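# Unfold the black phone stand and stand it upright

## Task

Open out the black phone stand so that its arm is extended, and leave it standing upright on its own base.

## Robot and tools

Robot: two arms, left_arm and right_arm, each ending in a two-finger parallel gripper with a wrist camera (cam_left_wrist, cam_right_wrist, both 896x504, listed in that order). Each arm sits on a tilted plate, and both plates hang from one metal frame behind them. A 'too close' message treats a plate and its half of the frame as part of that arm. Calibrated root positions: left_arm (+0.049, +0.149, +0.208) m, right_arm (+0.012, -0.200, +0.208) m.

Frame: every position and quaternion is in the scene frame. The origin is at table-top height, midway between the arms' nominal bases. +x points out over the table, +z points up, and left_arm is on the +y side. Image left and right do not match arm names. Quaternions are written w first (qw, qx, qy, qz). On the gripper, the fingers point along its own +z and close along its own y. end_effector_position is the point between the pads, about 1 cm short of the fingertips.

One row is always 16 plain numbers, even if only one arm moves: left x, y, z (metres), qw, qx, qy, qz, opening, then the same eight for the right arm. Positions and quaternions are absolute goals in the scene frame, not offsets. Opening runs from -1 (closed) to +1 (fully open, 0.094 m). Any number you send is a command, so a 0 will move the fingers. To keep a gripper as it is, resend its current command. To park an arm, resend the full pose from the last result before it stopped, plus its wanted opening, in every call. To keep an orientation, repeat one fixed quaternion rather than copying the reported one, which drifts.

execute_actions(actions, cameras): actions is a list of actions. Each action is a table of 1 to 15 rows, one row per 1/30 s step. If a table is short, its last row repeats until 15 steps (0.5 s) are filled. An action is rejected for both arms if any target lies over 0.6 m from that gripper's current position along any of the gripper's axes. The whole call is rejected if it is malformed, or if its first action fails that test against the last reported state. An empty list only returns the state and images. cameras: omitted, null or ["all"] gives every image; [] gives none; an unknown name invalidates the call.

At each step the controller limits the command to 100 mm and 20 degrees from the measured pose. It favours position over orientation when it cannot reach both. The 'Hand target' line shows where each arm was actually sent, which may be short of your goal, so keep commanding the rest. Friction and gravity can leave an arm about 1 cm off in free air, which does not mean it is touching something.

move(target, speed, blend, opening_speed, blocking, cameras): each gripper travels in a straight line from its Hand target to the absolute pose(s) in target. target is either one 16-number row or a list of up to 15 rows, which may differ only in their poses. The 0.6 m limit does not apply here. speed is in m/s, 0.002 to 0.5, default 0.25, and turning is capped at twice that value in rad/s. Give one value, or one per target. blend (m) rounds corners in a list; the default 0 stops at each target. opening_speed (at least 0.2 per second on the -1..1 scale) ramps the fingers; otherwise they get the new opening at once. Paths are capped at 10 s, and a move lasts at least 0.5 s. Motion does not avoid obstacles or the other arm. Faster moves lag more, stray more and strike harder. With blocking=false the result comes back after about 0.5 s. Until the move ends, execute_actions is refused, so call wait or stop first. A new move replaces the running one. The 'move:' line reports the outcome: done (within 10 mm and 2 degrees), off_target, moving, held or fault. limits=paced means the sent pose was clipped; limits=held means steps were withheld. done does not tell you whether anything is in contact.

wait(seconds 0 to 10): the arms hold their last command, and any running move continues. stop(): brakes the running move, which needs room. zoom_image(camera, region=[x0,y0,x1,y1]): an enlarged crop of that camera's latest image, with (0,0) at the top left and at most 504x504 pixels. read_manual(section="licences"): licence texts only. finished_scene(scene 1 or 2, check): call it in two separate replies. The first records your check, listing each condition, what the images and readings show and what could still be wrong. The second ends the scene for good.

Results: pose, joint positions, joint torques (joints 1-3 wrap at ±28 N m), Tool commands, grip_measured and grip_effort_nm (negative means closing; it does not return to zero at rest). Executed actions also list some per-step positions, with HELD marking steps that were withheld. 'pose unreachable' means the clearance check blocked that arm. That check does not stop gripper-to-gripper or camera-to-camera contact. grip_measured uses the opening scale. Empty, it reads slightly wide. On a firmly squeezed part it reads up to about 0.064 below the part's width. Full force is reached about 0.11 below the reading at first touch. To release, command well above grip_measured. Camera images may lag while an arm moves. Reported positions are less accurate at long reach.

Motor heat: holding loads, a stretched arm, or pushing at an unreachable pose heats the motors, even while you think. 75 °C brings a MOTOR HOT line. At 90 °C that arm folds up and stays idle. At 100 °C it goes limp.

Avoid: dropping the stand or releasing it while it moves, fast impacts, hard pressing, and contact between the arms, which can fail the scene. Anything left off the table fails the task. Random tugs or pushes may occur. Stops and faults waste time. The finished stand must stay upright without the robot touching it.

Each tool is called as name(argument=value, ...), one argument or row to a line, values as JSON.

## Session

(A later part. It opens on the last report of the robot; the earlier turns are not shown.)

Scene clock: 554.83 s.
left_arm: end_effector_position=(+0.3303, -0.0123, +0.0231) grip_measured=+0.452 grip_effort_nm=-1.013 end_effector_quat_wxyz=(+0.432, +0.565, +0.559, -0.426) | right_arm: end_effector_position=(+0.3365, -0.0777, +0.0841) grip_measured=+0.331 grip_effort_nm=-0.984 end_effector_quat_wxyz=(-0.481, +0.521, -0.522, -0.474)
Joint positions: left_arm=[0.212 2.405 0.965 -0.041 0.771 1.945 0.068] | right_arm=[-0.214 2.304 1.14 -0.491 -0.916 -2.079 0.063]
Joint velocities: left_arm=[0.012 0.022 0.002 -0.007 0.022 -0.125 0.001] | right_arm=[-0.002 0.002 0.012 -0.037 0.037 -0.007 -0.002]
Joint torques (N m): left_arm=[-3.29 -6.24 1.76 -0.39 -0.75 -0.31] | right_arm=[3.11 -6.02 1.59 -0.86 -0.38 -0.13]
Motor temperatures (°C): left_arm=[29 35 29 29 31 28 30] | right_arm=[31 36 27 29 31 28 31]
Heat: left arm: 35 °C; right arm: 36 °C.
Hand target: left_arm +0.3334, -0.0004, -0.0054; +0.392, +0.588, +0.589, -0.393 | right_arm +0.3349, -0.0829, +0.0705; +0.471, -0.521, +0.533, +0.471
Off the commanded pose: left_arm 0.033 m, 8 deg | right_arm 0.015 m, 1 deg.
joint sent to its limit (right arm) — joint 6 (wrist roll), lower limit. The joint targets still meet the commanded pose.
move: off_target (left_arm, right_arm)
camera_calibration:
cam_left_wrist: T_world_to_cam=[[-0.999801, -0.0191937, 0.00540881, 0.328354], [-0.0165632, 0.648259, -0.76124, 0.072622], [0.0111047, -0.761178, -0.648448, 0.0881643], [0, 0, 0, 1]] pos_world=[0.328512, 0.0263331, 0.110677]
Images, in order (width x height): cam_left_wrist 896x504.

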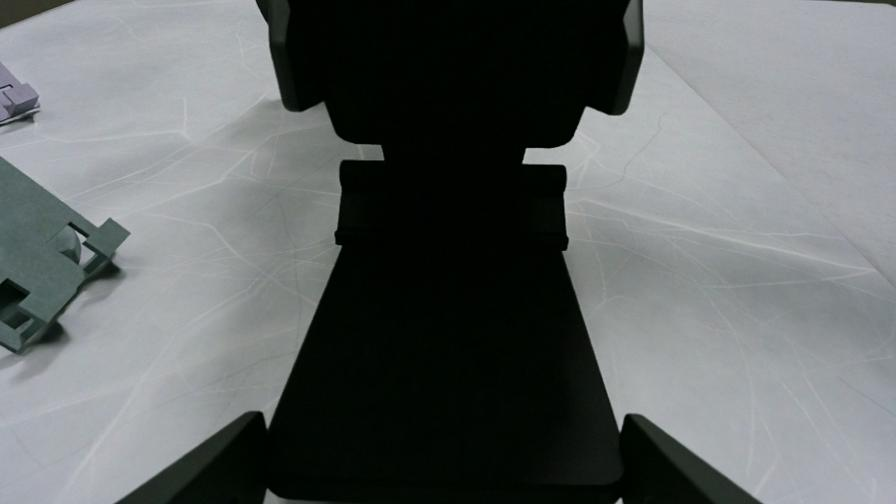

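zoom_image(
  camera="cam_left_wrist",
  region=[300, 120, 620, 300],
)

zoom_image(
  camera="cam_right_wrist",
  region=[200, 280, 700, 504],
)

Scaled by 1.575.

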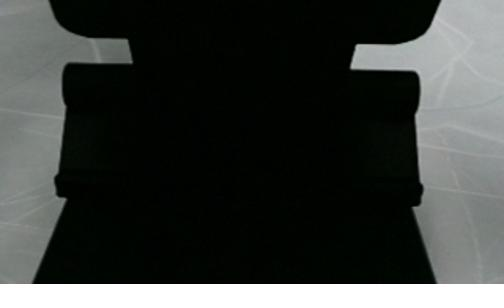

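This scene's latest camera images include none from cam_right_wrist. They are from: cam_left_wrist. cam_right_wrist's image comes with the result of a call that names it in "cameras".

move(
  target=[0.331,-0.010,0.020,0.432,0.565,0.56,-0.426,0.40,0.336,-0.078,0.080,-0.478,0.522,-0.522,-0.475,0.2],
  speed=0.05,
  cameras=[],
)

move(
  target=[0.331,-0.010,0.020,0.432,0.565,0.56,-0.426,0.85,0.336,-0.078,0.080,-0.478,0.522,-0.522,-0.475,0.2],
  opening_speed=0.3,
)

Scene clock: 566.13 s.
left_arm: end_effector_position=(+0.3291, -0.0133, +0.0260) grip_measured=+0.452 grip_effort_nm=-1.013 end_effector_quat_wxyz=(+0.436, +0.563, +0.555, -0.431) | right_arm: end_effector_position=(+0.3362, -0.0777, +0.0851) grip_measured=+0.331 grip_effort_nm=-0.989 end_effector_quat_wxyz=(-0.481, +0.519, -0.522, -0.476)
Joint positions: left_arm=[0.211 2.405 0.965 -0.051 0.783 1.954 0.068] | right_arm=[-0.214 2.304 1.14 -0.495 -0.919 -2.079 0.063]
Joint velocities: left_arm=[-0.022 0.007 0.007 -0.007 0.007 0.022 0] | right_arm=[-0.012 -0.007 0.007 0.022 -0.022 0.022 0]
Joint torques (N m): left_arm=[-4.1 -6.89 1.06 -0.83 0.41 0.04] | right_arm=[4.85 -6.82 0.94 -0.84 -0.52 -0.13]
Motor temperatures (°C): left_arm=[29 36 29 28 31 28 30] | right_arm=[31 36 27 29 31 28 32]
Heat: left arm: 36 °C; right arm: 36 °C.
Hand target: left_arm +0.3309, -0.0100, +0.0201; +0.432, +0.565, +0.560, -0.426 | right_arm +0.3359, -0.0780, +0.0801; +0.478, -0.522, +0.523, +0.475
Off the commanded pose: left_arm 0.007 m, 1 deg | right_arm 0.005 m, 1 deg.
joint sent to its limit (right arm) — joint 6 (wrist roll), lower limit. The joint targets still meet the commanded pose.
move: done
No camera images: "cameras" was empty.

Scene clock: 567.83 s.
left_arm: end_effector_position=(+0.3283, -0.0125, +0.0233) grip_measured=+0.849 grip_effort_nm=0.085 end_effector_quat_wxyz=(+0.429, +0.568, +0.557, -0.428) | right_arm: end_effector_position=(+0.3369, -0.0780, +0.0853) grip_measured=+0.331 grip_effort_nm=-0.979 end_effector_quat_wxyz=(-0.481, +0.519, -0.522, -0.477)
Joint positions: left_arm=[0.211 2.405 0.967 -0.053 0.766 1.954 0.087] | right_arm=[-0.214 2.304 1.144 -0.5 -0.919 -2.08 0.063]
Joint velocities: left_arm=[-0.012 -0.002 0.002 -0.007 -0.037 0.081 0.001] | right_arm=[-0.012 0.007 0.022 0.051 0.007 -0.007 0]
Joint torques (N m): left_arm=[-4.03 -6.8 0.98 -0.81 0.57 0] | right_arm=[4.74 -6.89 0.8 -0.76 -0.54 -0.14]
Motor temperatures (°C): left_arm=[29 36 29 28 31 28 30] | right_arm=[31 36 27 29 31 28 32]
Heat: left arm: 36 °C; right arm: 36 °C.
Hand target: left_arm +0.3310, -0.0099, +0.0200; +0.432, +0.565, +0.560, -0.426 | right_arm +0.3360, -0.0781, +0.0800; +0.478, -0.522, +0.523, +0.475
Off the commanded pose: left_arm 0.005 m, 1 deg | right_arm 0.005 m, 1 deg.
joint sent to its limit (right arm) — joint 6 (wrist roll), lower limit. The joint targets still meet the commanded pose.
move: done
camera_calibration:
cam_left_wrist: T_world_to_cam=[[-0.999938, -0.00964813, 0.00564101, 0.326588], [-0.0105552, 0.649348, -0.760418, 0.0707761], [0.00367364, -0.76043, -0.649409, 0.090645], [0, 0, 0, 1]] pos_world=[0.326982, 0.0261219, 0.110843]
cam_right_wrist: T_world_to_cam=[[0.999869, -0.0116813, 0.0111978, -0.338977], [0.00411572, -0.485667, -0.874134, 0.0724565], [0.0156495, 0.874066, -0.485556, 0.194486], [0, 0, 0, 1]] pos_world=[0.335591, -0.138763, 0.161566]

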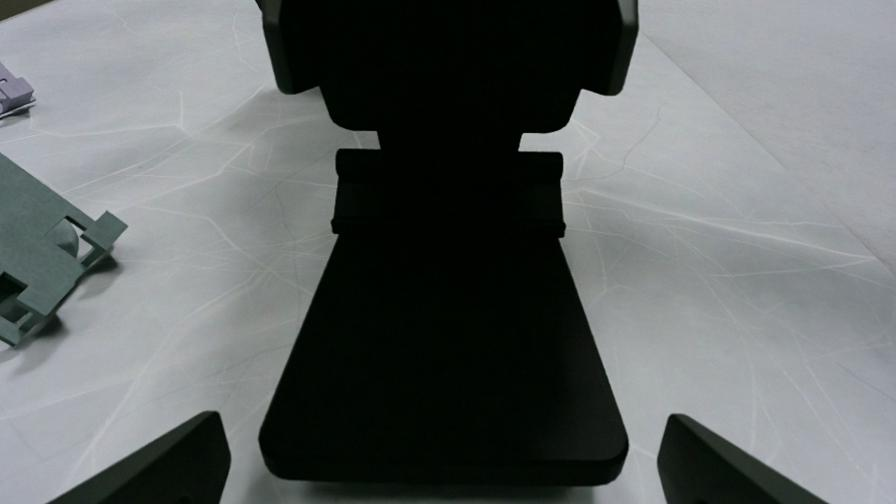

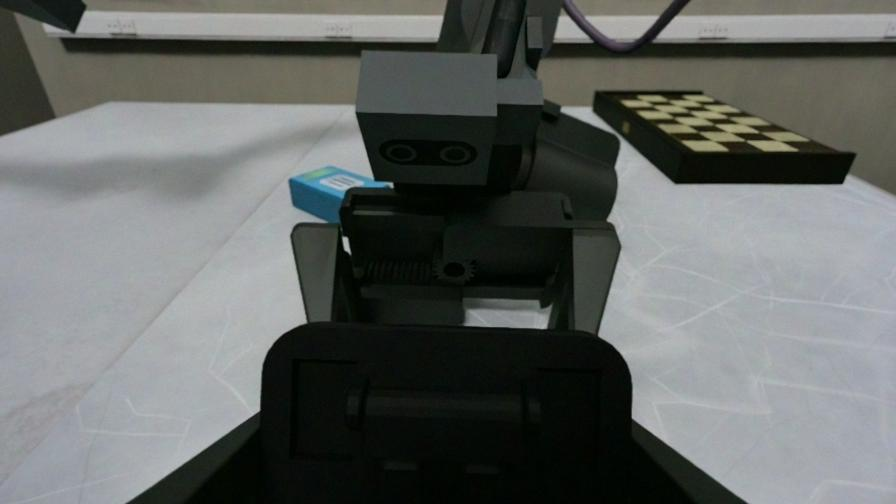

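move(
  target=[
    [0.331,0.06,0.05,0.391,0.589,0.589,-0.391,0.85,0.336,-0.078,0.080,-0.478,0.522,-0.522,-0.475,0.2],
    [0.39,0.14,0.11,0,0,0.707,-0.707,0.85,0.336,-0.078,0.080,-0.478,0.522,-0.522,-0.475,0.2],
  ],
  speed=0.15,
  cameras=["cam_left_wrist"],
)

Scene clock: 577.30 s.
left_arm: end_effector_position=(+0.3881, +0.1419, +0.1166) grip_measured=+0.849 grip_effort_nm=0.081 end_effector_quat_wxyz=(+0.002, +0.015, +0.713, -0.701) | right_arm: end_effector_position=(+0.3368, -0.0780, +0.0853) grip_measured=+0.331 grip_effort_nm=-0.984 end_effector_quat_wxyz=(-0.481, +0.519, -0.522, -0.477)
Joint positions: left_arm=[0.478 2.241 1.468 -1.263 0.911 0.983 0.087] | right_arm=[-0.214 2.304 1.144 -0.5 -0.919 -2.08 0.063]
Joint velocities: left_arm=[-0.012 -0.012 -0.017 -0.022 0.051 -0.022 0] | right_arm=[0.017 -0.022 -0.007 0.007 -0.007 0.007 0.001]
Joint torques (N m): left_arm=[-3.34 -7.32 3.63 -1.77 0.53 0] | right_arm=[4.89 -6.83 0.77 -0.79 -0.53 -0.12]
Motor temperatures (°C): left_arm=[29 37 29 29 31 28 29] | right_arm=[31 36 27 29 31 28 32]
Heat: left arm: 37 °C; right arm: 36 °C.
Hand target: left_arm +0.3873, +0.1396, +0.1100; -0.002, +0.002, +0.707, -0.707 | right_arm +0.3360, -0.0780, +0.0800; +0.478, -0.522, +0.523, +0.475
Off the commanded pose: left_arm 0.007 m, 2 deg | right_arm 0.005 m, 1 deg.
joint sent to its limit (right arm) — joint 6 (wrist roll), lower limit. The joint targets still meet the commanded pose.
move: done
camera_calibration:
cam_left_wrist: T_world_to_cam=[[-0.00442016, -0.0334718, 0.99943, -0.111572], [-0.897279, 0.441331, 0.0108122, 0.325888], [-0.441441, -0.89672, -0.0319843, 0.388511], [0, 0, 0, 1]] pos_world=[0.463424, 0.200826, 0.120411]
Images, in order (width x height): cam_left_wrist 896x504.

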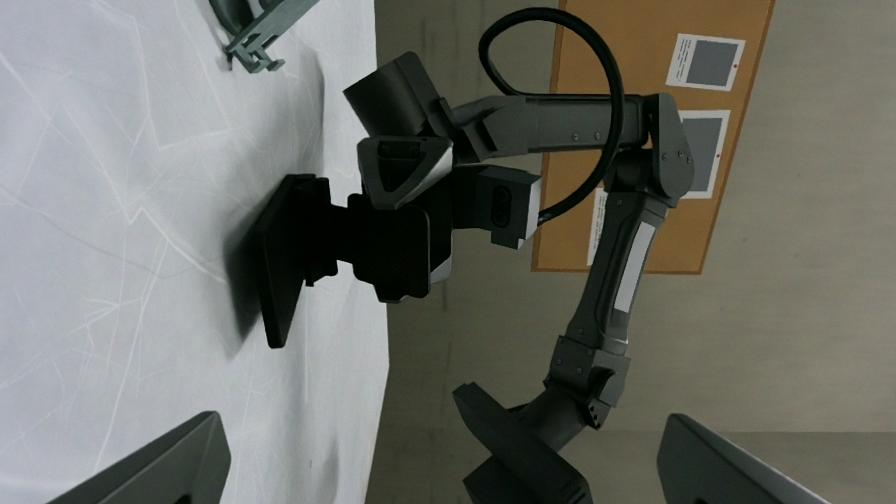

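zoom_image(
  camera="cam_left_wrist",
  region=[220, 130, 470, 360],
)

Scaled by 2.016.

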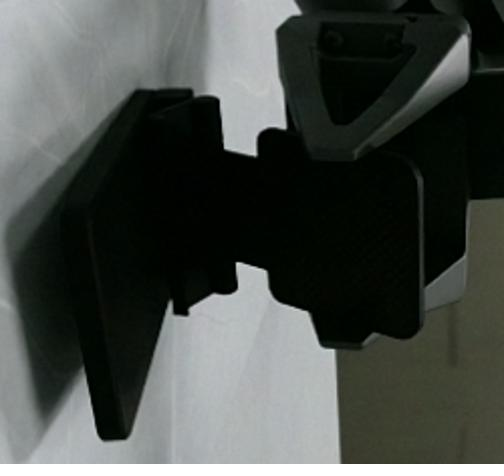

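move(
  target=[0.375,0.085,0.10,0,0,0.707,-0.707,0.85,0.336,-0.078,0.080,-0.478,0.522,-0.522,-0.475,0.2],
  speed=0.12,
  cameras=["cam_left_wrist"],
)

zoom_image(
  camera="cam_left_wrist",
  region=[150, 80, 500, 400],
)

Scene clock: 589.00 s.
left_arm: end_effector_position=(+0.3777, +0.0954, +0.1012) grip_measured=+0.849 grip_effort_nm=0.071 end_effector_quat_wxyz=(+0.003, -0.001, +0.716, -0.698) | right_arm: end_effector_position=(+0.3368, -0.0780, +0.0853) grip_measured=+0.331 grip_effort_nm=-0.979 end_effector_quat_wxyz=(-0.481, +0.519, -0.522, -0.477)
Joint positions: left_arm=[0.406 2.249 1.3 -0.965 0.955 0.823 0.087] | right_arm=[-0.214 2.304 1.144 -0.5 -0.919 -2.08 0.063]
Joint velocities: left_arm=[0.002 -0.012 -0.012 -0.007 0.007 -0.066 -0.001] | right_arm=[-0.007 -0.002 -0.007 0.007 0.037 0.022 0]
Joint torques (N m): left_arm=[-5.9 -7.21 1.32 -1.34 0.62 0] | right_arm=[4.88 -6.72 0.69 -0.75 -0.5 -0.1]
Motor temperatures (°C): left_arm=[29 37 29 30 31 28 29] | right_arm=[31 36 27 29 30 28 32]
Heat: left arm: 37 °C; right arm: 36 °C.
Hand target: left_arm +0.3752, +0.0852, +0.1003; +0.001, -0.001, +0.707, -0.707 | right_arm +0.3360, -0.0780, +0.0800; +0.478, -0.522, +0.523, +0.475
Off the commanded pose: left_arm 0.011 m, 1 deg | right_arm 0.005 m, 1 deg.
joint sent to its limit (right arm) — joint 6 (wrist roll), lower limit. The joint targets still meet the commanded pose.
move: off_target (left_arm)
camera_calibration:
cam_left_wrist: T_world_to_cam=[[0.0180621, -0.0395246, 0.999055, -0.105653], [-0.907459, 0.418845, 0.0329764, 0.34101], [-0.419753, -0.907197, -0.0283018, 0.334189], [0, 0, 0, 1]] pos_world=[0.451638, 0.156169, 0.103766]
Images, in order (width x height): cam_left_wrist 896x504.

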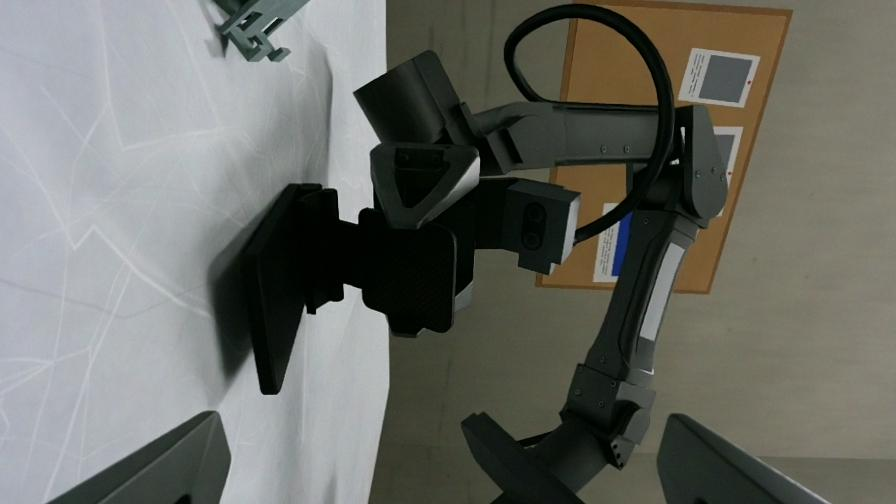

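Scaled by 1.440.

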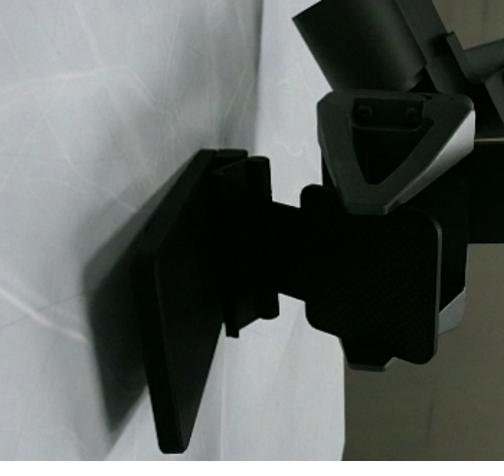

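execute_actions(
  actions=[],
)

Scene clock: 603.73 s.
left_arm: end_effector_position=(+0.3780, +0.0954, +0.1011) grip_measured=+0.849 grip_effort_nm=0.081 end_effector_quat_wxyz=(+0.004, -0.001, +0.716, -0.698) | right_arm: end_effector_position=(+0.3368, -0.0780, +0.0853) grip_measured=+0.331 grip_effort_nm=-0.979 end_effector_quat_wxyz=(-0.481, +0.519, -0.522, -0.477)
Joint positions: left_arm=[0.406 2.249 1.3 -0.964 0.955 0.822 0.087] | right_arm=[-0.214 2.304 1.144 -0.5 -0.919 -2.08 0.063]
Joint velocities: left_arm=[-0.007 0.007 0.017 -0.007 0.007 -0.037 0] | right_arm=[-0.007 0.007 0.002 -0.11 -0.007 -0.007 0]
Joint torques (N m): left_arm=[-5.79 -7.16 1.31 -1.36 0.62 -0.02] | right_arm=[4.97 -6.95 0.87 -0.81 -0.49 -0.11]
Motor temperatures (°C): left_arm=[30 36 29 30 31 28 28] | right_arm=[31 36 27 29 30 28 32]
Heat: left arm: 36 °C; right arm: 36 °C.
Hand target: left_arm +0.3752, +0.0852, +0.1002; +0.001, -0.001, +0.707, -0.707 | right_arm +0.3360, -0.0780, +0.0800; +0.478, -0.522, +0.523, +0.475
Tool commands: left_gripper/opening=+0.85 right_gripper/opening=+0.2
Off the commanded pose: left_arm 0.011 m, 1 deg | right_arm 0.005 m, 1 deg.
camera_calibration:
cam_left_wrist: T_world_to_cam=[[0.0175955, -0.0398953, 0.999049, -0.105298], [-0.907839, 0.418044, 0.0326829, 0.341471], [-0.41895, -0.90755, -0.0288629, 0.334073], [0, 0, 0, 1]] pos_world=[0.451814, 0.156237, 0.10368]
cam_right_wrist: T_world_to_cam=[[0.999877, -0.0113179, 0.0108644, -0.33883], [0.00399741, -0.485857, -0.874029, 0.0724493], [0.0151708, 0.873965, -0.485752, 0.194646], [0, 0, 0, 1]] pos_world=[0.335546, -0.138749, 0.161554]

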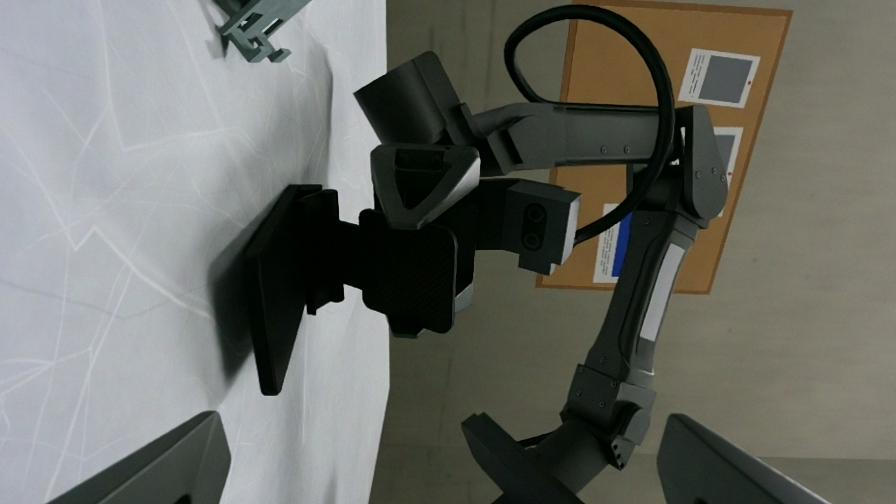

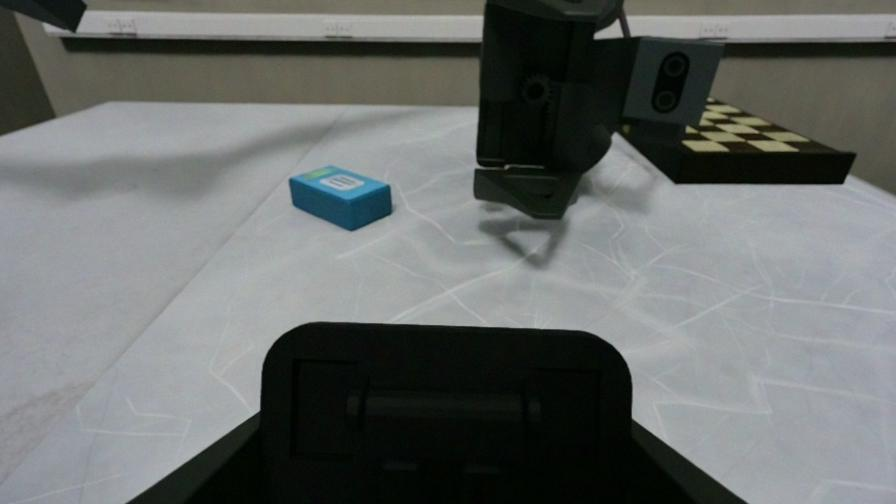

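zoom_image(
  camera="cam_right_wrist",
  region=[240, 304, 660, 504],
)

zoom_image(
  camera="cam_left_wrist",
  region=[220, 140, 500, 420],
)

Scaled by 1.200.

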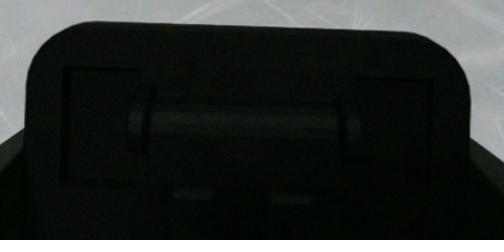

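Scaled by 1.800.

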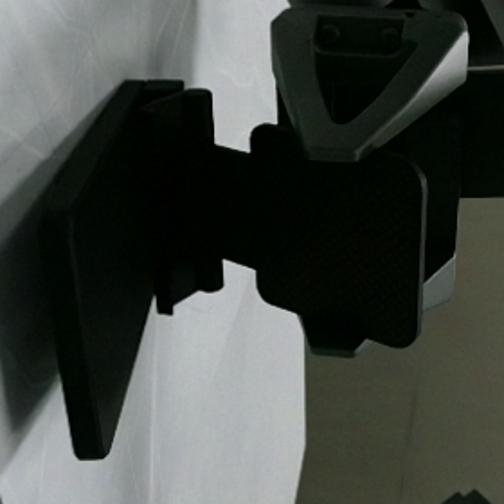

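zoom_image(
  camera="cam_left_wrist",
  region=[180, 0, 340, 90],
)

Scaled by 3.150.

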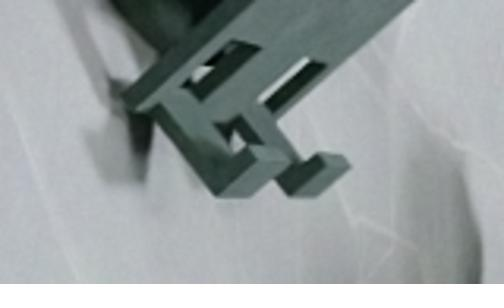

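move(
  target=[0.48,0.12,0.17,0.4545,0.5417,0.5417,-0.4545,0.85,0.336,-0.078,0.08,0.478,-0.522,0.523,0.475,0.2],
  speed=0.15,
  cameras=["cam_left_wrist"],
)

Scene clock: 636.47 s.
left_arm: end_effector_position=(+0.4728, +0.1199, +0.1527) grip_measured=+0.849 grip_effort_nm=0.071 end_effector_quat_wxyz=(+0.441, +0.528, +0.555, -0.468) | right_arm: end_effector_position=(+0.3368, -0.0780, +0.0853) grip_measured=+0.331 grip_effort_nm=-0.984 end_effector_quat_wxyz=(-0.481, +0.519, -0.522, -0.477)
Joint positions: left_arm=[0.276 2.152 1.629 -1.089 0.854 2.021 0.087] | right_arm=[-0.214 2.304 1.144 -0.5 -0.919 -2.08 0.063]
Joint velocities: left_arm=[-0.022 -0.002 -0.002 -0.007 -0.081 0.007 -0.001] | right_arm=[-0.017 -0.002 -0.007 0.007 -0.007 -0.007 0]
Joint torques (N m): left_arm=[-7.62 -13.53 6.54 -1.17 0.54 0.09] | right_arm=[4.92 -7.01 0.72 -0.78 -0.53 -0.13]
Motor temperatures (°C): left_arm=[30 38 29 31 31 28 28] | right_arm=[31 36 27 29 30 28 32]
Heat: left arm: 38 °C; right arm: 36 °C.
Hand target: left_arm +0.4810, +0.1202, +0.1706; +0.455, +0.541, +0.543, -0.454 | right_arm +0.3360, -0.0780, +0.0800; +0.478, -0.522, +0.523, +0.475
Off the commanded pose: left_arm 0.019 m, 3 deg | right_arm 0.005 m, 1 deg.
move: off_target (left_arm)
camera_calibration:
cam_left_wrist: T_world_to_cam=[[-0.997163, -0.0240912, 0.0713191, 0.461959], [-0.0721859, 0.574765, -0.815128, 0.131238], [-0.0213543, -0.817964, -0.574873, 0.282172], [0, 0, 0, 1]] pos_world=[0.476147, 0.166505, 0.236243]
Images, in order (width x height): cam_left_wrist 896x504.

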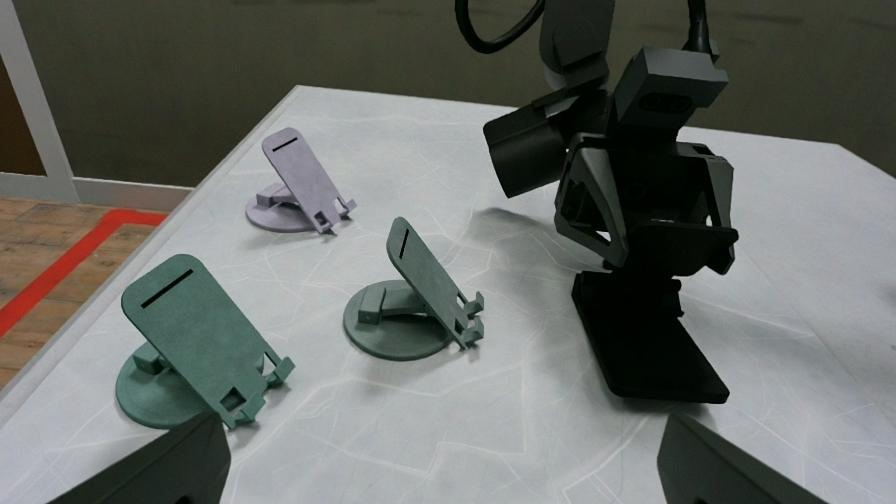

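zoom_image(
  camera="cam_left_wrist",
  region=[540, 200, 760, 420],
)

zoom_image(
  camera="cam_left_wrist",
  region=[330, 200, 500, 370],
)

Scaled by 2.291.

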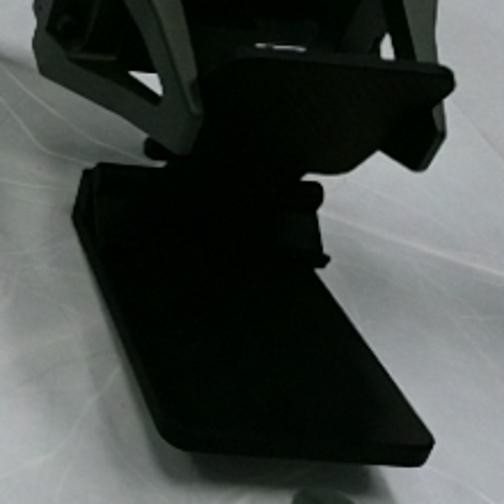

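Scaled by 2.965.

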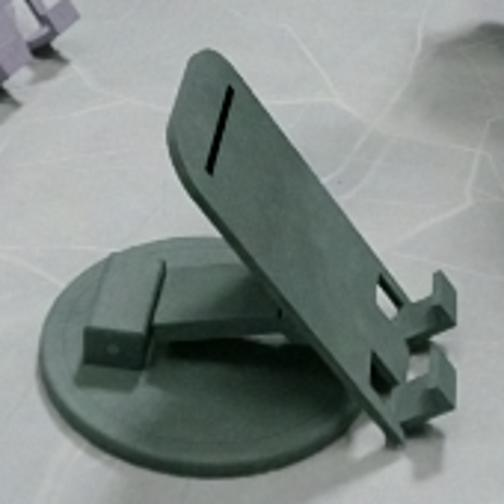

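move(
  target=[0.48,0.12,0.17,0.4545,0.5417,0.5417,-0.4545,0.85,0.336,-0.078,0.068,0.478,-0.522,0.523,0.475,0.2],
  speed=0.05,
  cameras=["cam_left_wrist"],
)

zoom_image(
  camera="cam_left_wrist",
  region=[540, 200, 760, 420],
)

Scene clock: 645.73 s.
left_arm: end_effector_position=(+0.4725, +0.1199, +0.1527) grip_measured=+0.849 grip_effort_nm=0.076 end_effector_quat_wxyz=(+0.442, +0.529, +0.553, -0.467) | right_arm: end_effector_position=(+0.3401, -0.0798, +0.0846) grip_measured=+0.331 grip_effort_nm=-0.984 end_effector_quat_wxyz=(-0.482, +0.519, -0.523, -0.474)
Joint positions: left_arm=[0.276 2.152 1.629 -1.091 0.854 2.027 0.087] | right_arm=[-0.216 2.304 1.154 -0.504 -0.919 -2.08 0.063]
Joint velocities: left_arm=[-0.012 -0.007 -0.007 -0.066 0.051 -0.095 0] | right_arm=[0.002 -0.017 -0.002 -0.066 -0.037 -0.022 0]
Joint torques (N m): left_arm=[-7.57 -13.39 6.31 -1.18 0.56 0.07] | right_arm=[3.66 -4.71 1.13 -0.54 -0.45 -0.06]
Motor temperatures (°C): left_arm=[30 39 30 30 31 28 28] | right_arm=[31 36 27 29 30 28 32]
Heat: left arm: 39 °C; right arm: 36 °C.
Hand target: left_arm +0.4798, +0.1199, +0.1700; +0.455, +0.541, +0.542, -0.454 | right_arm +0.3357, -0.0782, +0.0688; +0.476, -0.520, +0.529, +0.473
Off the commanded pose: left_arm 0.019 m, 3 deg | right_arm 0.017 m, 1 deg.
joint sent to its limit (right arm) — joint 6 (wrist roll), lower limit. The joint targets still meet the commanded pose.
move: off_target (left_arm, right_arm)
camera_calibration:
cam_left_wrist: T_world_to_cam=[[-0.997532, -0.0220229, 0.0666642, 0.46228], [-0.0671852, 0.575042, -0.815361, 0.128872], [-0.0203781, -0.817828, -0.575102, 0.281733], [0, 0, 0, 1]] pos_world=[0.475539, 0.166483, 0.236285]
Images, in order (width x height): cam_left_wrist 896x504.

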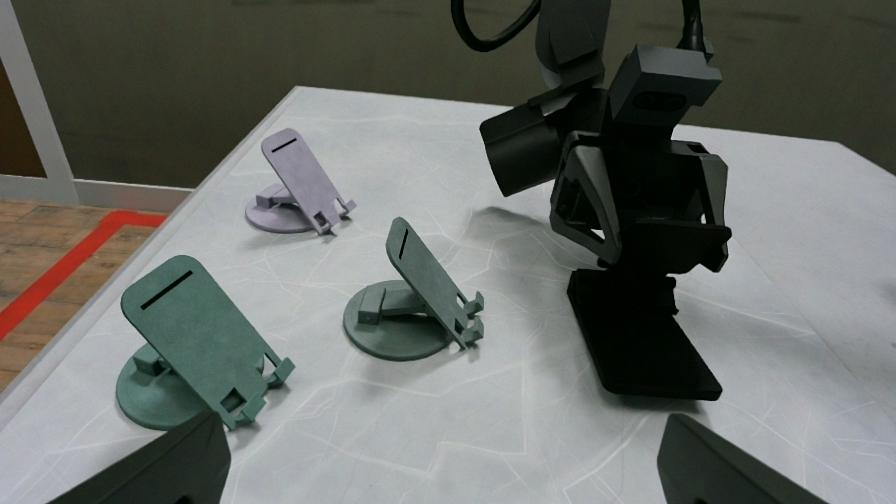

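Scaled by 2.291.

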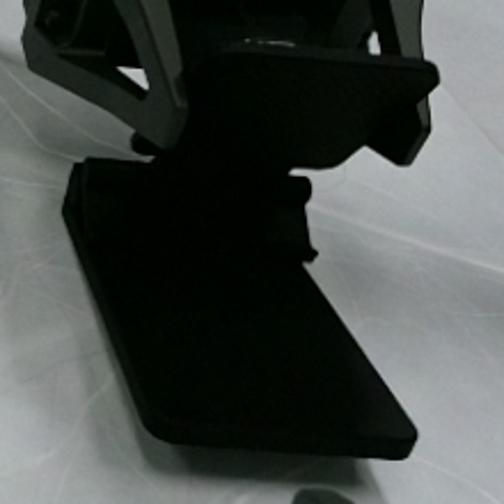

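move(
  target=[0.48,0.12,0.17,0.4545,0.5417,0.5417,-0.4545,0.85,0.3357,-0.0782,0.0730,0.478,-0.522,0.523,0.475,0.6],
  speed=0.05,
  opening_speed=0.3,
  cameras=["cam_left_wrist"],
)

zoom_image(
  camera="cam_left_wrist",
  region=[540, 200, 760, 420],
)

Scene clock: 670.00 s.
left_arm: end_effector_position=(+0.4722, +0.1199, +0.1528) grip_measured=+0.849 grip_effort_nm=0.071 end_effector_quat_wxyz=(+0.442, +0.530, +0.553, -0.467) | right_arm: end_effector_position=(+0.3399, -0.0818, +0.0816) grip_measured=+0.597 grip_effort_nm=0.188 end_effector_quat_wxyz=(-0.478, +0.522, -0.526, -0.471)
Joint positions: left_arm=[0.276 2.152 1.629 -1.092 0.853 2.028 0.087] | right_arm=[-0.221 2.304 1.156 -0.505 -0.907 -2.08 0.075]
Joint velocities: left_arm=[0.017 -0.027 -0.012 -0.007 -0.051 -0.007 0.001] | right_arm=[0.012 -0.022 -0.007 -0.051 0.007 0.081 0]
Joint torques (N m): left_arm=[-7.54 -13.38 6.28 -1.17 0.57 0.04] | right_arm=[4.49 -5.7 0.59 -0.64 -0.58 -0.13]
Motor temperatures (°C): left_arm=[31 41 30 30 31 28 27] | right_arm=[31 35 27 28 30 28 32]
Heat: left arm: 41 °C; right arm: 35 °C.
Hand target: left_arm +0.4798, +0.1199, +0.1700; +0.455, +0.541, +0.542, -0.454 | right_arm +0.3356, -0.0782, +0.0732; -0.476, +0.521, -0.527, -0.474
Off the commanded pose: left_arm 0.019 m, 3 deg | right_arm 0.010 m, 1 deg.
joint sent to its limit (right arm) — joint 6 (wrist roll), lower limit. The joint targets still meet the commanded pose.
move: off_target (left_arm)
camera_calibration:
cam_left_wrist: T_world_to_cam=[[-0.997534, -0.0212098, 0.0669083, 0.461923], [-0.0669166, 0.575072, -0.815362, 0.128767], [-0.0211834, -0.817828, -0.575073, 0.282124], [0, 0, 0, 1]] pos_world=[0.475376, 0.166476, 0.236327]
Images, in order (width x height): cam_left_wrist 896x504.

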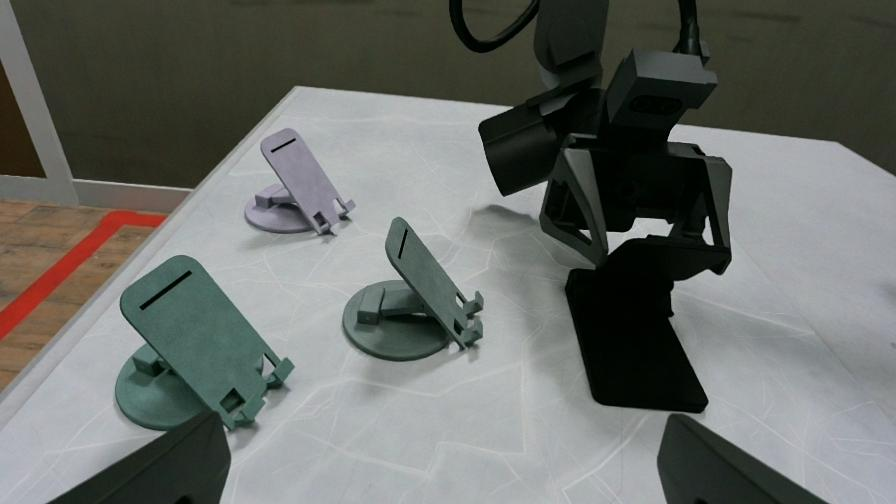

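Scaled by 2.291.

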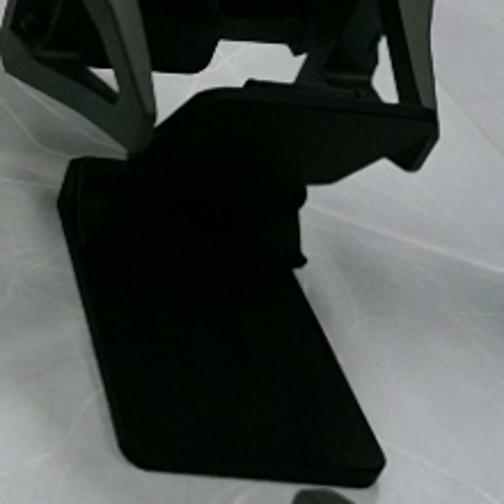

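move(
  target=[
    [0.48,0.12,0.17,0.4545,0.5417,0.5417,-0.4545,0.85,0.338,-0.11,0.086,-0.478,0.522,-0.522,-0.475,0.6],
    [0.48,0.12,0.17,0.4545,0.5417,0.5417,-0.4545,0.85,0.34,-0.155,0.13,-0.380,0.596,-0.596,-0.380,0.6],
  ],
  speed=0.1,
)

zoom_image(
  camera="cam_left_wrist",
  region=[540, 200, 760, 420],
)

Scene clock: 675.20 s.
left_arm: end_effector_position=(+0.4721, +0.1199, +0.1528) grip_measured=+0.849 grip_effort_nm=0.076 end_effector_quat_wxyz=(+0.442, +0.530, +0.553, -0.467) | right_arm: end_effector_position=(+0.3402, -0.1555, +0.1221) grip_measured=+0.597 grip_effort_nm=0.183 end_effector_quat_wxyz=(-0.382, +0.595, -0.598, -0.376)
Joint positions: left_arm=[0.276 2.152 1.629 -1.092 0.853 2.028 0.087] | right_arm=[-0.229 1.871 1.013 -0.604 -0.598 -1.956 0.075]
Joint velocities: left_arm=[0.012 -0.017 -0.017 -0.007 -0.037 -0.051 -0.001] | right_arm=[-0.002 0.022 0.002 -0.007 0.007 -0.066 -0.001]
Joint torques (N m): left_arm=[-7.57 -13.35 6.22 -1.15 0.56 0.04] | right_arm=[5.64 -9.63 0.92 -0.73 -0.58 0.04]
Motor temperatures (°C): left_arm=[31 41 30 30 31 28 27] | right_arm=[31 36 27 29 30 28 32]
Heat: left arm: 41 °C; right arm: 36 °C.
Hand target: left_arm +0.4797, +0.1199, +0.1700; +0.455, +0.541, +0.542, -0.454 | right_arm +0.3382, -0.1540, +0.1308; -0.381, +0.596, -0.596, -0.380
Off the commanded pose: left_arm 0.019 m, 3 deg | right_arm 0.008 m, 1 deg.
move: off_target (left_arm)
camera_calibration:
cam_left_wrist: T_world_to_cam=[[-0.997517, -0.0208764, 0.0672546, 0.461729], [-0.0670029, 0.57527, -0.815215, 0.128732], [-0.0216708, -0.817697, -0.57524, 0.282352], [0, 0, 0, 1]] pos_world=[0.475327, 0.166462, 0.236311]
cam_right_wrist: T_world_to_cam=[[0.999851, -0.00845046, 0.0150581, -0.343581], [0.00336979, -0.759802, -0.650146, -0.00268192], [0.0169352, 0.6501, -0.75966, 0.278224], [0, 0, 0, 1]] pos_world=[0.338827, -0.185814, 0.214785]

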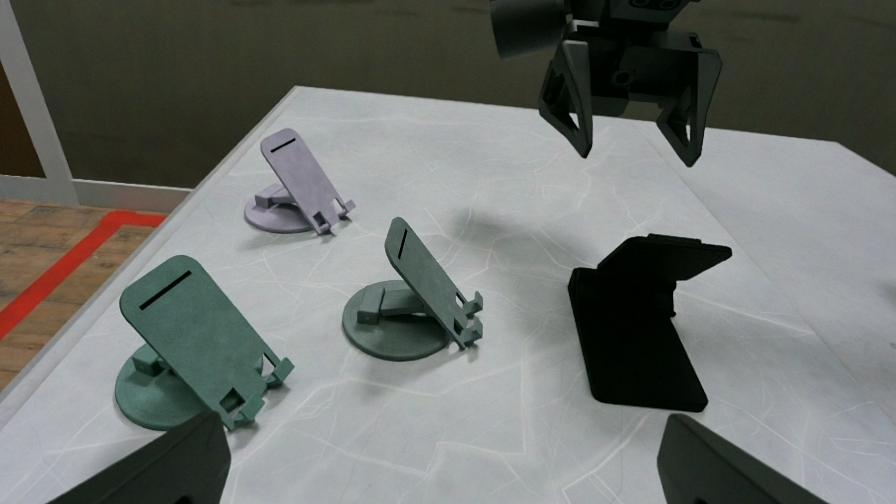

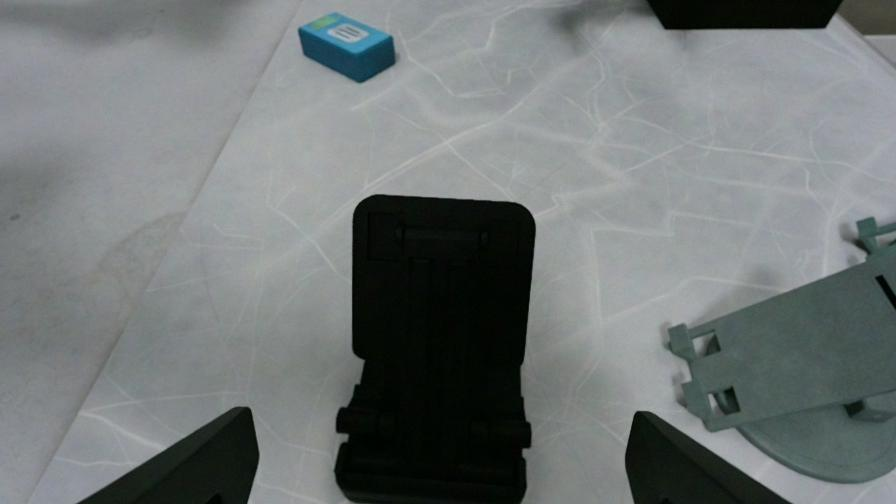

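Scaled by 2.291.

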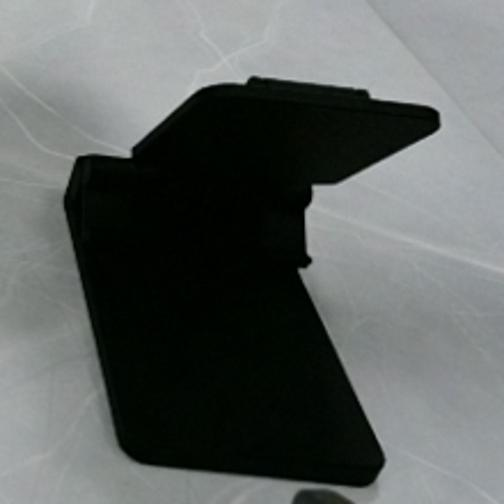

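Great view. Zoom on the back.

zoom_image(
  camera="cam_right_wrist",
  region=[310, 170, 570, 504],
)

Scaled by 1.509.

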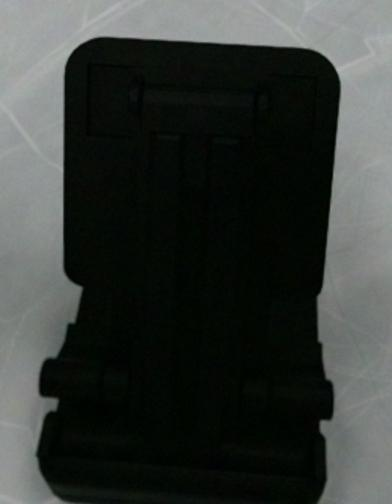

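move(
  target=[
    [0.40,0.12,0.12,0.391,0.589,0.589,-0.391,0.85,0.34,-0.155,0.13,-0.380,0.596,-0.596,-0.380,0.6],
    [0.335,0.06,0.04,0.391,0.589,0.589,-0.391,0.85,0.34,-0.155,0.13,-0.380,0.596,-0.596,-0.380,0.6],
    [0.332,0.025,0.014,0.391,0.589,0.589,-0.391,0.85,0.34,-0.155,0.13,-0.380,0.596,-0.596,-0.380,0.6],
  ],
  speed=[0.15,0.12,0.06],
)

Scene clock: 689.37 s.
left_arm: end_effector_position=(+0.3368, +0.0361, +0.0138) grip_measured=+0.849 grip_effort_nm=0.076 end_effector_quat_wxyz=(+0.391, +0.588, +0.596, -0.382) | right_arm: end_effector_position=(+0.3386, -0.1553, +0.1224) grip_measured=+0.597 grip_effort_nm=0.188 end_effector_quat_wxyz=(-0.380, +0.595, -0.598, -0.379)
Joint positions: left_arm=[0.293 2.276 0.936 -0.118 0.648 1.98 0.087] | right_arm=[-0.229 1.871 1.013 -0.612 -0.596 -1.956 0.075]
Joint velocities: left_arm=[0.002 0.027 -0.027 0.037 -0.051 0.022 0] | right_arm=[0.002 -0.012 0.007 0.007 0.007 -0.066 -0.001]
Joint torques (N m): left_arm=[-6.3 -5.7 0.79 -0.71 0.53 -0.1] | right_arm=[5.53 -8.99 1.88 -0.73 -0.57 0.07]
Motor temperatures (°C): left_arm=[31 41 30 30 31 28 27] | right_arm=[32 36 27 29 30 28 31]
Heat: left arm: 41 °C; right arm: 36 °C.
Hand target: left_arm +0.3326, +0.0261, +0.0138; +0.390, +0.589, +0.589, -0.392 | right_arm +0.3399, -0.1549, +0.1299; -0.380, +0.596, -0.596, -0.380
Off the commanded pose: left_arm 0.012 m, 1 deg | right_arm 0.008 m, 0 deg.
move: off_target (left_arm)
camera_calibration:
cam_left_wrist: T_world_to_cam=[[-0.999218, -0.038748, 0.00780972, 0.336316], [-0.0343339, 0.752929, -0.657206, 0.0350064], [0.0195853, -0.65696, -0.753671, 0.113727], [0, 0, 0, 1]] pos_world=[0.335027, 0.0613886, 0.106093]
cam_right_wrist: T_world_to_cam=[[0.999953, -0.00480154, 0.00842207, -0.340676], [0.00183592, -0.759226, -0.650824, -0.00166876], [0.00951921, 0.650809, -0.759182, 0.280947], [0, 0, 0, 1]] pos_world=[0.337989, -0.185746, 0.215073]

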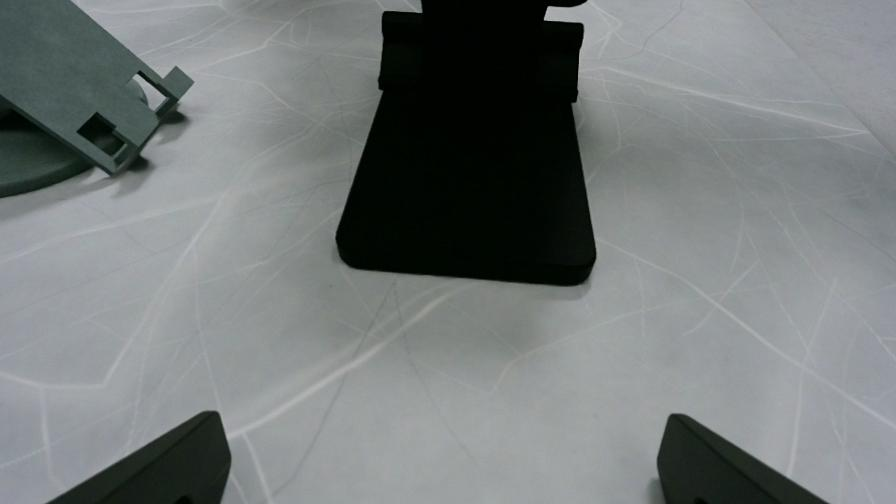

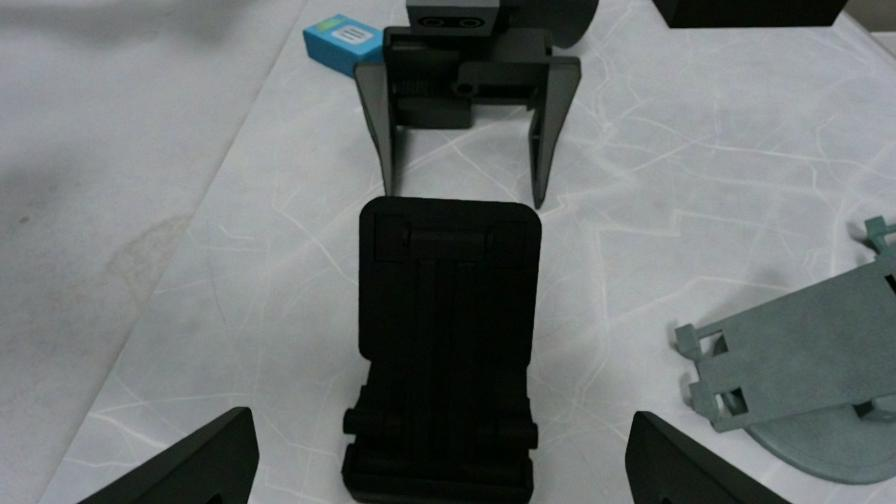

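move(
  target=[0.328,-0.036,0.0135,0.391,0.589,0.589,-0.391,0.85,0.34,-0.155,0.13,-0.380,0.596,-0.596,-0.380,0.6],
  speed=0.06,
  cameras=["cam_left_wrist"],
)

Scene clock: 695.67 s.
left_arm: end_effector_position=(+0.3395, -0.0257, +0.0134) grip_measured=+0.849 grip_effort_nm=0.071 end_effector_quat_wxyz=(+0.398, +0.588, +0.595, -0.376) | right_arm: end_effector_position=(+0.3385, -0.1553, +0.1224) grip_measured=+0.597 grip_effort_nm=0.183 end_effector_quat_wxyz=(-0.379, +0.595, -0.598, -0.380)
Joint positions: left_arm=[0.127 2.39 0.904 0.165 0.626 1.778 0.087] | right_arm=[-0.229 1.871 1.013 -0.612 -0.596 -1.955 0.075]
Joint velocities: left_arm=[-0.012 -0.012 0.017 -0.022 -0.007 -0.037 0] | right_arm=[-0.002 -0.002 0.012 -0.037 -0.037 -0.066 0]
Joint torques (N m): left_arm=[-7.23 -5.38 -0.34 -0.34 0.58 -0.14] | right_arm=[5.3 -9.05 1.89 -0.72 -0.55 0.09]
Motor temperatures (°C): left_arm=[31 40 29 30 31 28 27] | right_arm=[32 36 27 29 30 28 31]
Heat: left arm: 40 °C; right arm: 36 °C.
Hand target: left_arm +0.3283, -0.0360, +0.0142; +0.393, +0.588, +0.590, -0.391 | right_arm +0.3398, -0.1549, +0.1299; -0.380, +0.596, -0.596, -0.380
Off the commanded pose: left_arm 0.015 m, 2 deg | right_arm 0.008 m, 0 deg.
move: off_target (left_arm)
camera_calibration:
cam_left_wrist: T_world_to_cam=[[-0.998802, -0.0484208, -0.00710968, 0.33651], [-0.0316634, 0.750126, -0.660537, 0.0803842], [0.0373169, -0.65952, -0.75076, 0.0666709], [0, 0, 0, 1]] pos_world=[0.336164, -0.0000333152, 0.105543]
Images, in order (width x height): cam_left_wrist 896x504.

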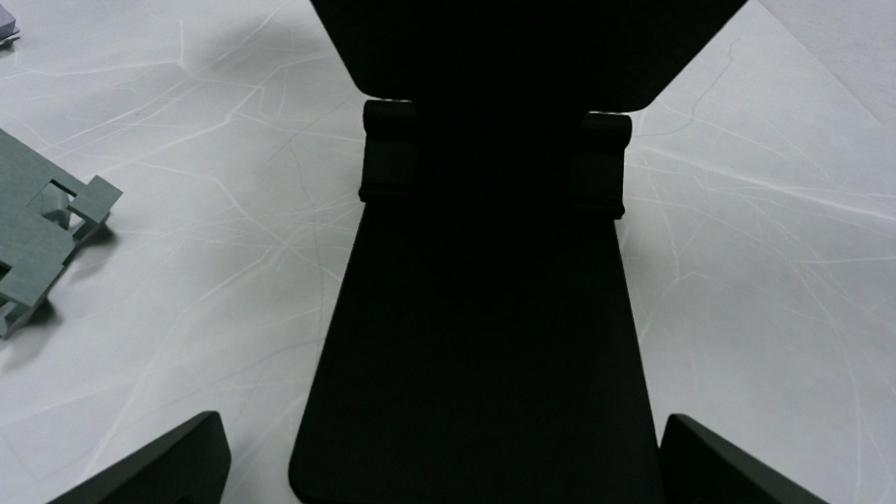

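move(
  target=[0.3195,-0.036,0.0135,0.391,0.589,0.589,-0.391,0.85,0.34,-0.155,0.13,-0.380,0.596,-0.596,-0.380,0.6],
  speed=0.06,
  cameras=["cam_left_wrist"],
)

Scene clock: 699.17 s.
left_arm: end_effector_position=(+0.3324, -0.0264, +0.0137) grip_measured=+0.849 grip_effort_nm=0.071 end_effector_quat_wxyz=(+0.397, +0.588, +0.596, -0.376) | right_arm: end_effector_position=(+0.3385, -0.1553, +0.1224) grip_measured=+0.597 grip_effort_nm=0.188 end_effector_quat_wxyz=(-0.379, +0.595, -0.598, -0.380)
Joint positions: left_arm=[0.127 2.39 0.876 0.192 0.623 1.777 0.087] | right_arm=[-0.229 1.871 1.013 -0.612 -0.596 -1.955 0.075]
Joint velocities: left_arm=[0.017 0.002 -0.017 -0.125 -0.037 -0.066 -0.001] | right_arm=[-0.002 0.022 -0.002 0.007 -0.022 -0.007 0]
Joint torques (N m): left_arm=[-6.43 -4.97 -0.59 -0.38 0.59 -0.03] | right_arm=[5.37 -9.14 1.96 -0.71 -0.62 0.1]
Motor temperatures (°C): left_arm=[31 39 29 30 31 28 27] | right_arm=[32 36 27 29 30 28 31]
Heat: left arm: 39 °C; right arm: 36 °C.
Hand target: left_arm +0.3193, -0.0356, +0.0137; +0.391, +0.589, +0.589, -0.391 | right_arm +0.3399, -0.1549, +0.1299; -0.380, +0.596, -0.596, -0.380
Off the commanded pose: left_arm 0.016 m, 2 deg | right_arm 0.008 m, 0 deg.
move: off_target (left_arm)
camera_calibration:
cam_left_wrist: T_world_to_cam=[[-0.998846, -0.0476619, -0.00592295, 0.329326], [-0.0319804, 0.752023, -0.65836, 0.0811026], [0.0358329, -0.657411, -0.75268, 0.0672618], [0, 0, 0, 1]] pos_world=[0.329129, -0.00107611, 0.105972]
Images, in order (width x height): cam_left_wrist 896x504.

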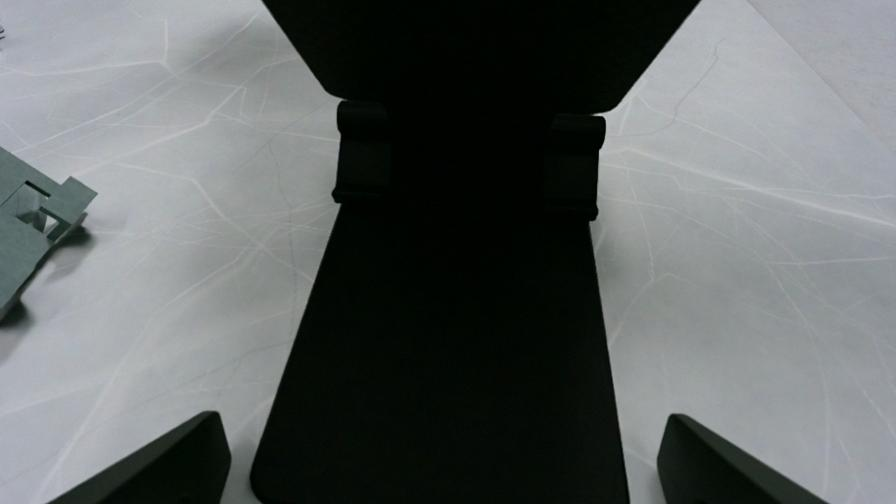

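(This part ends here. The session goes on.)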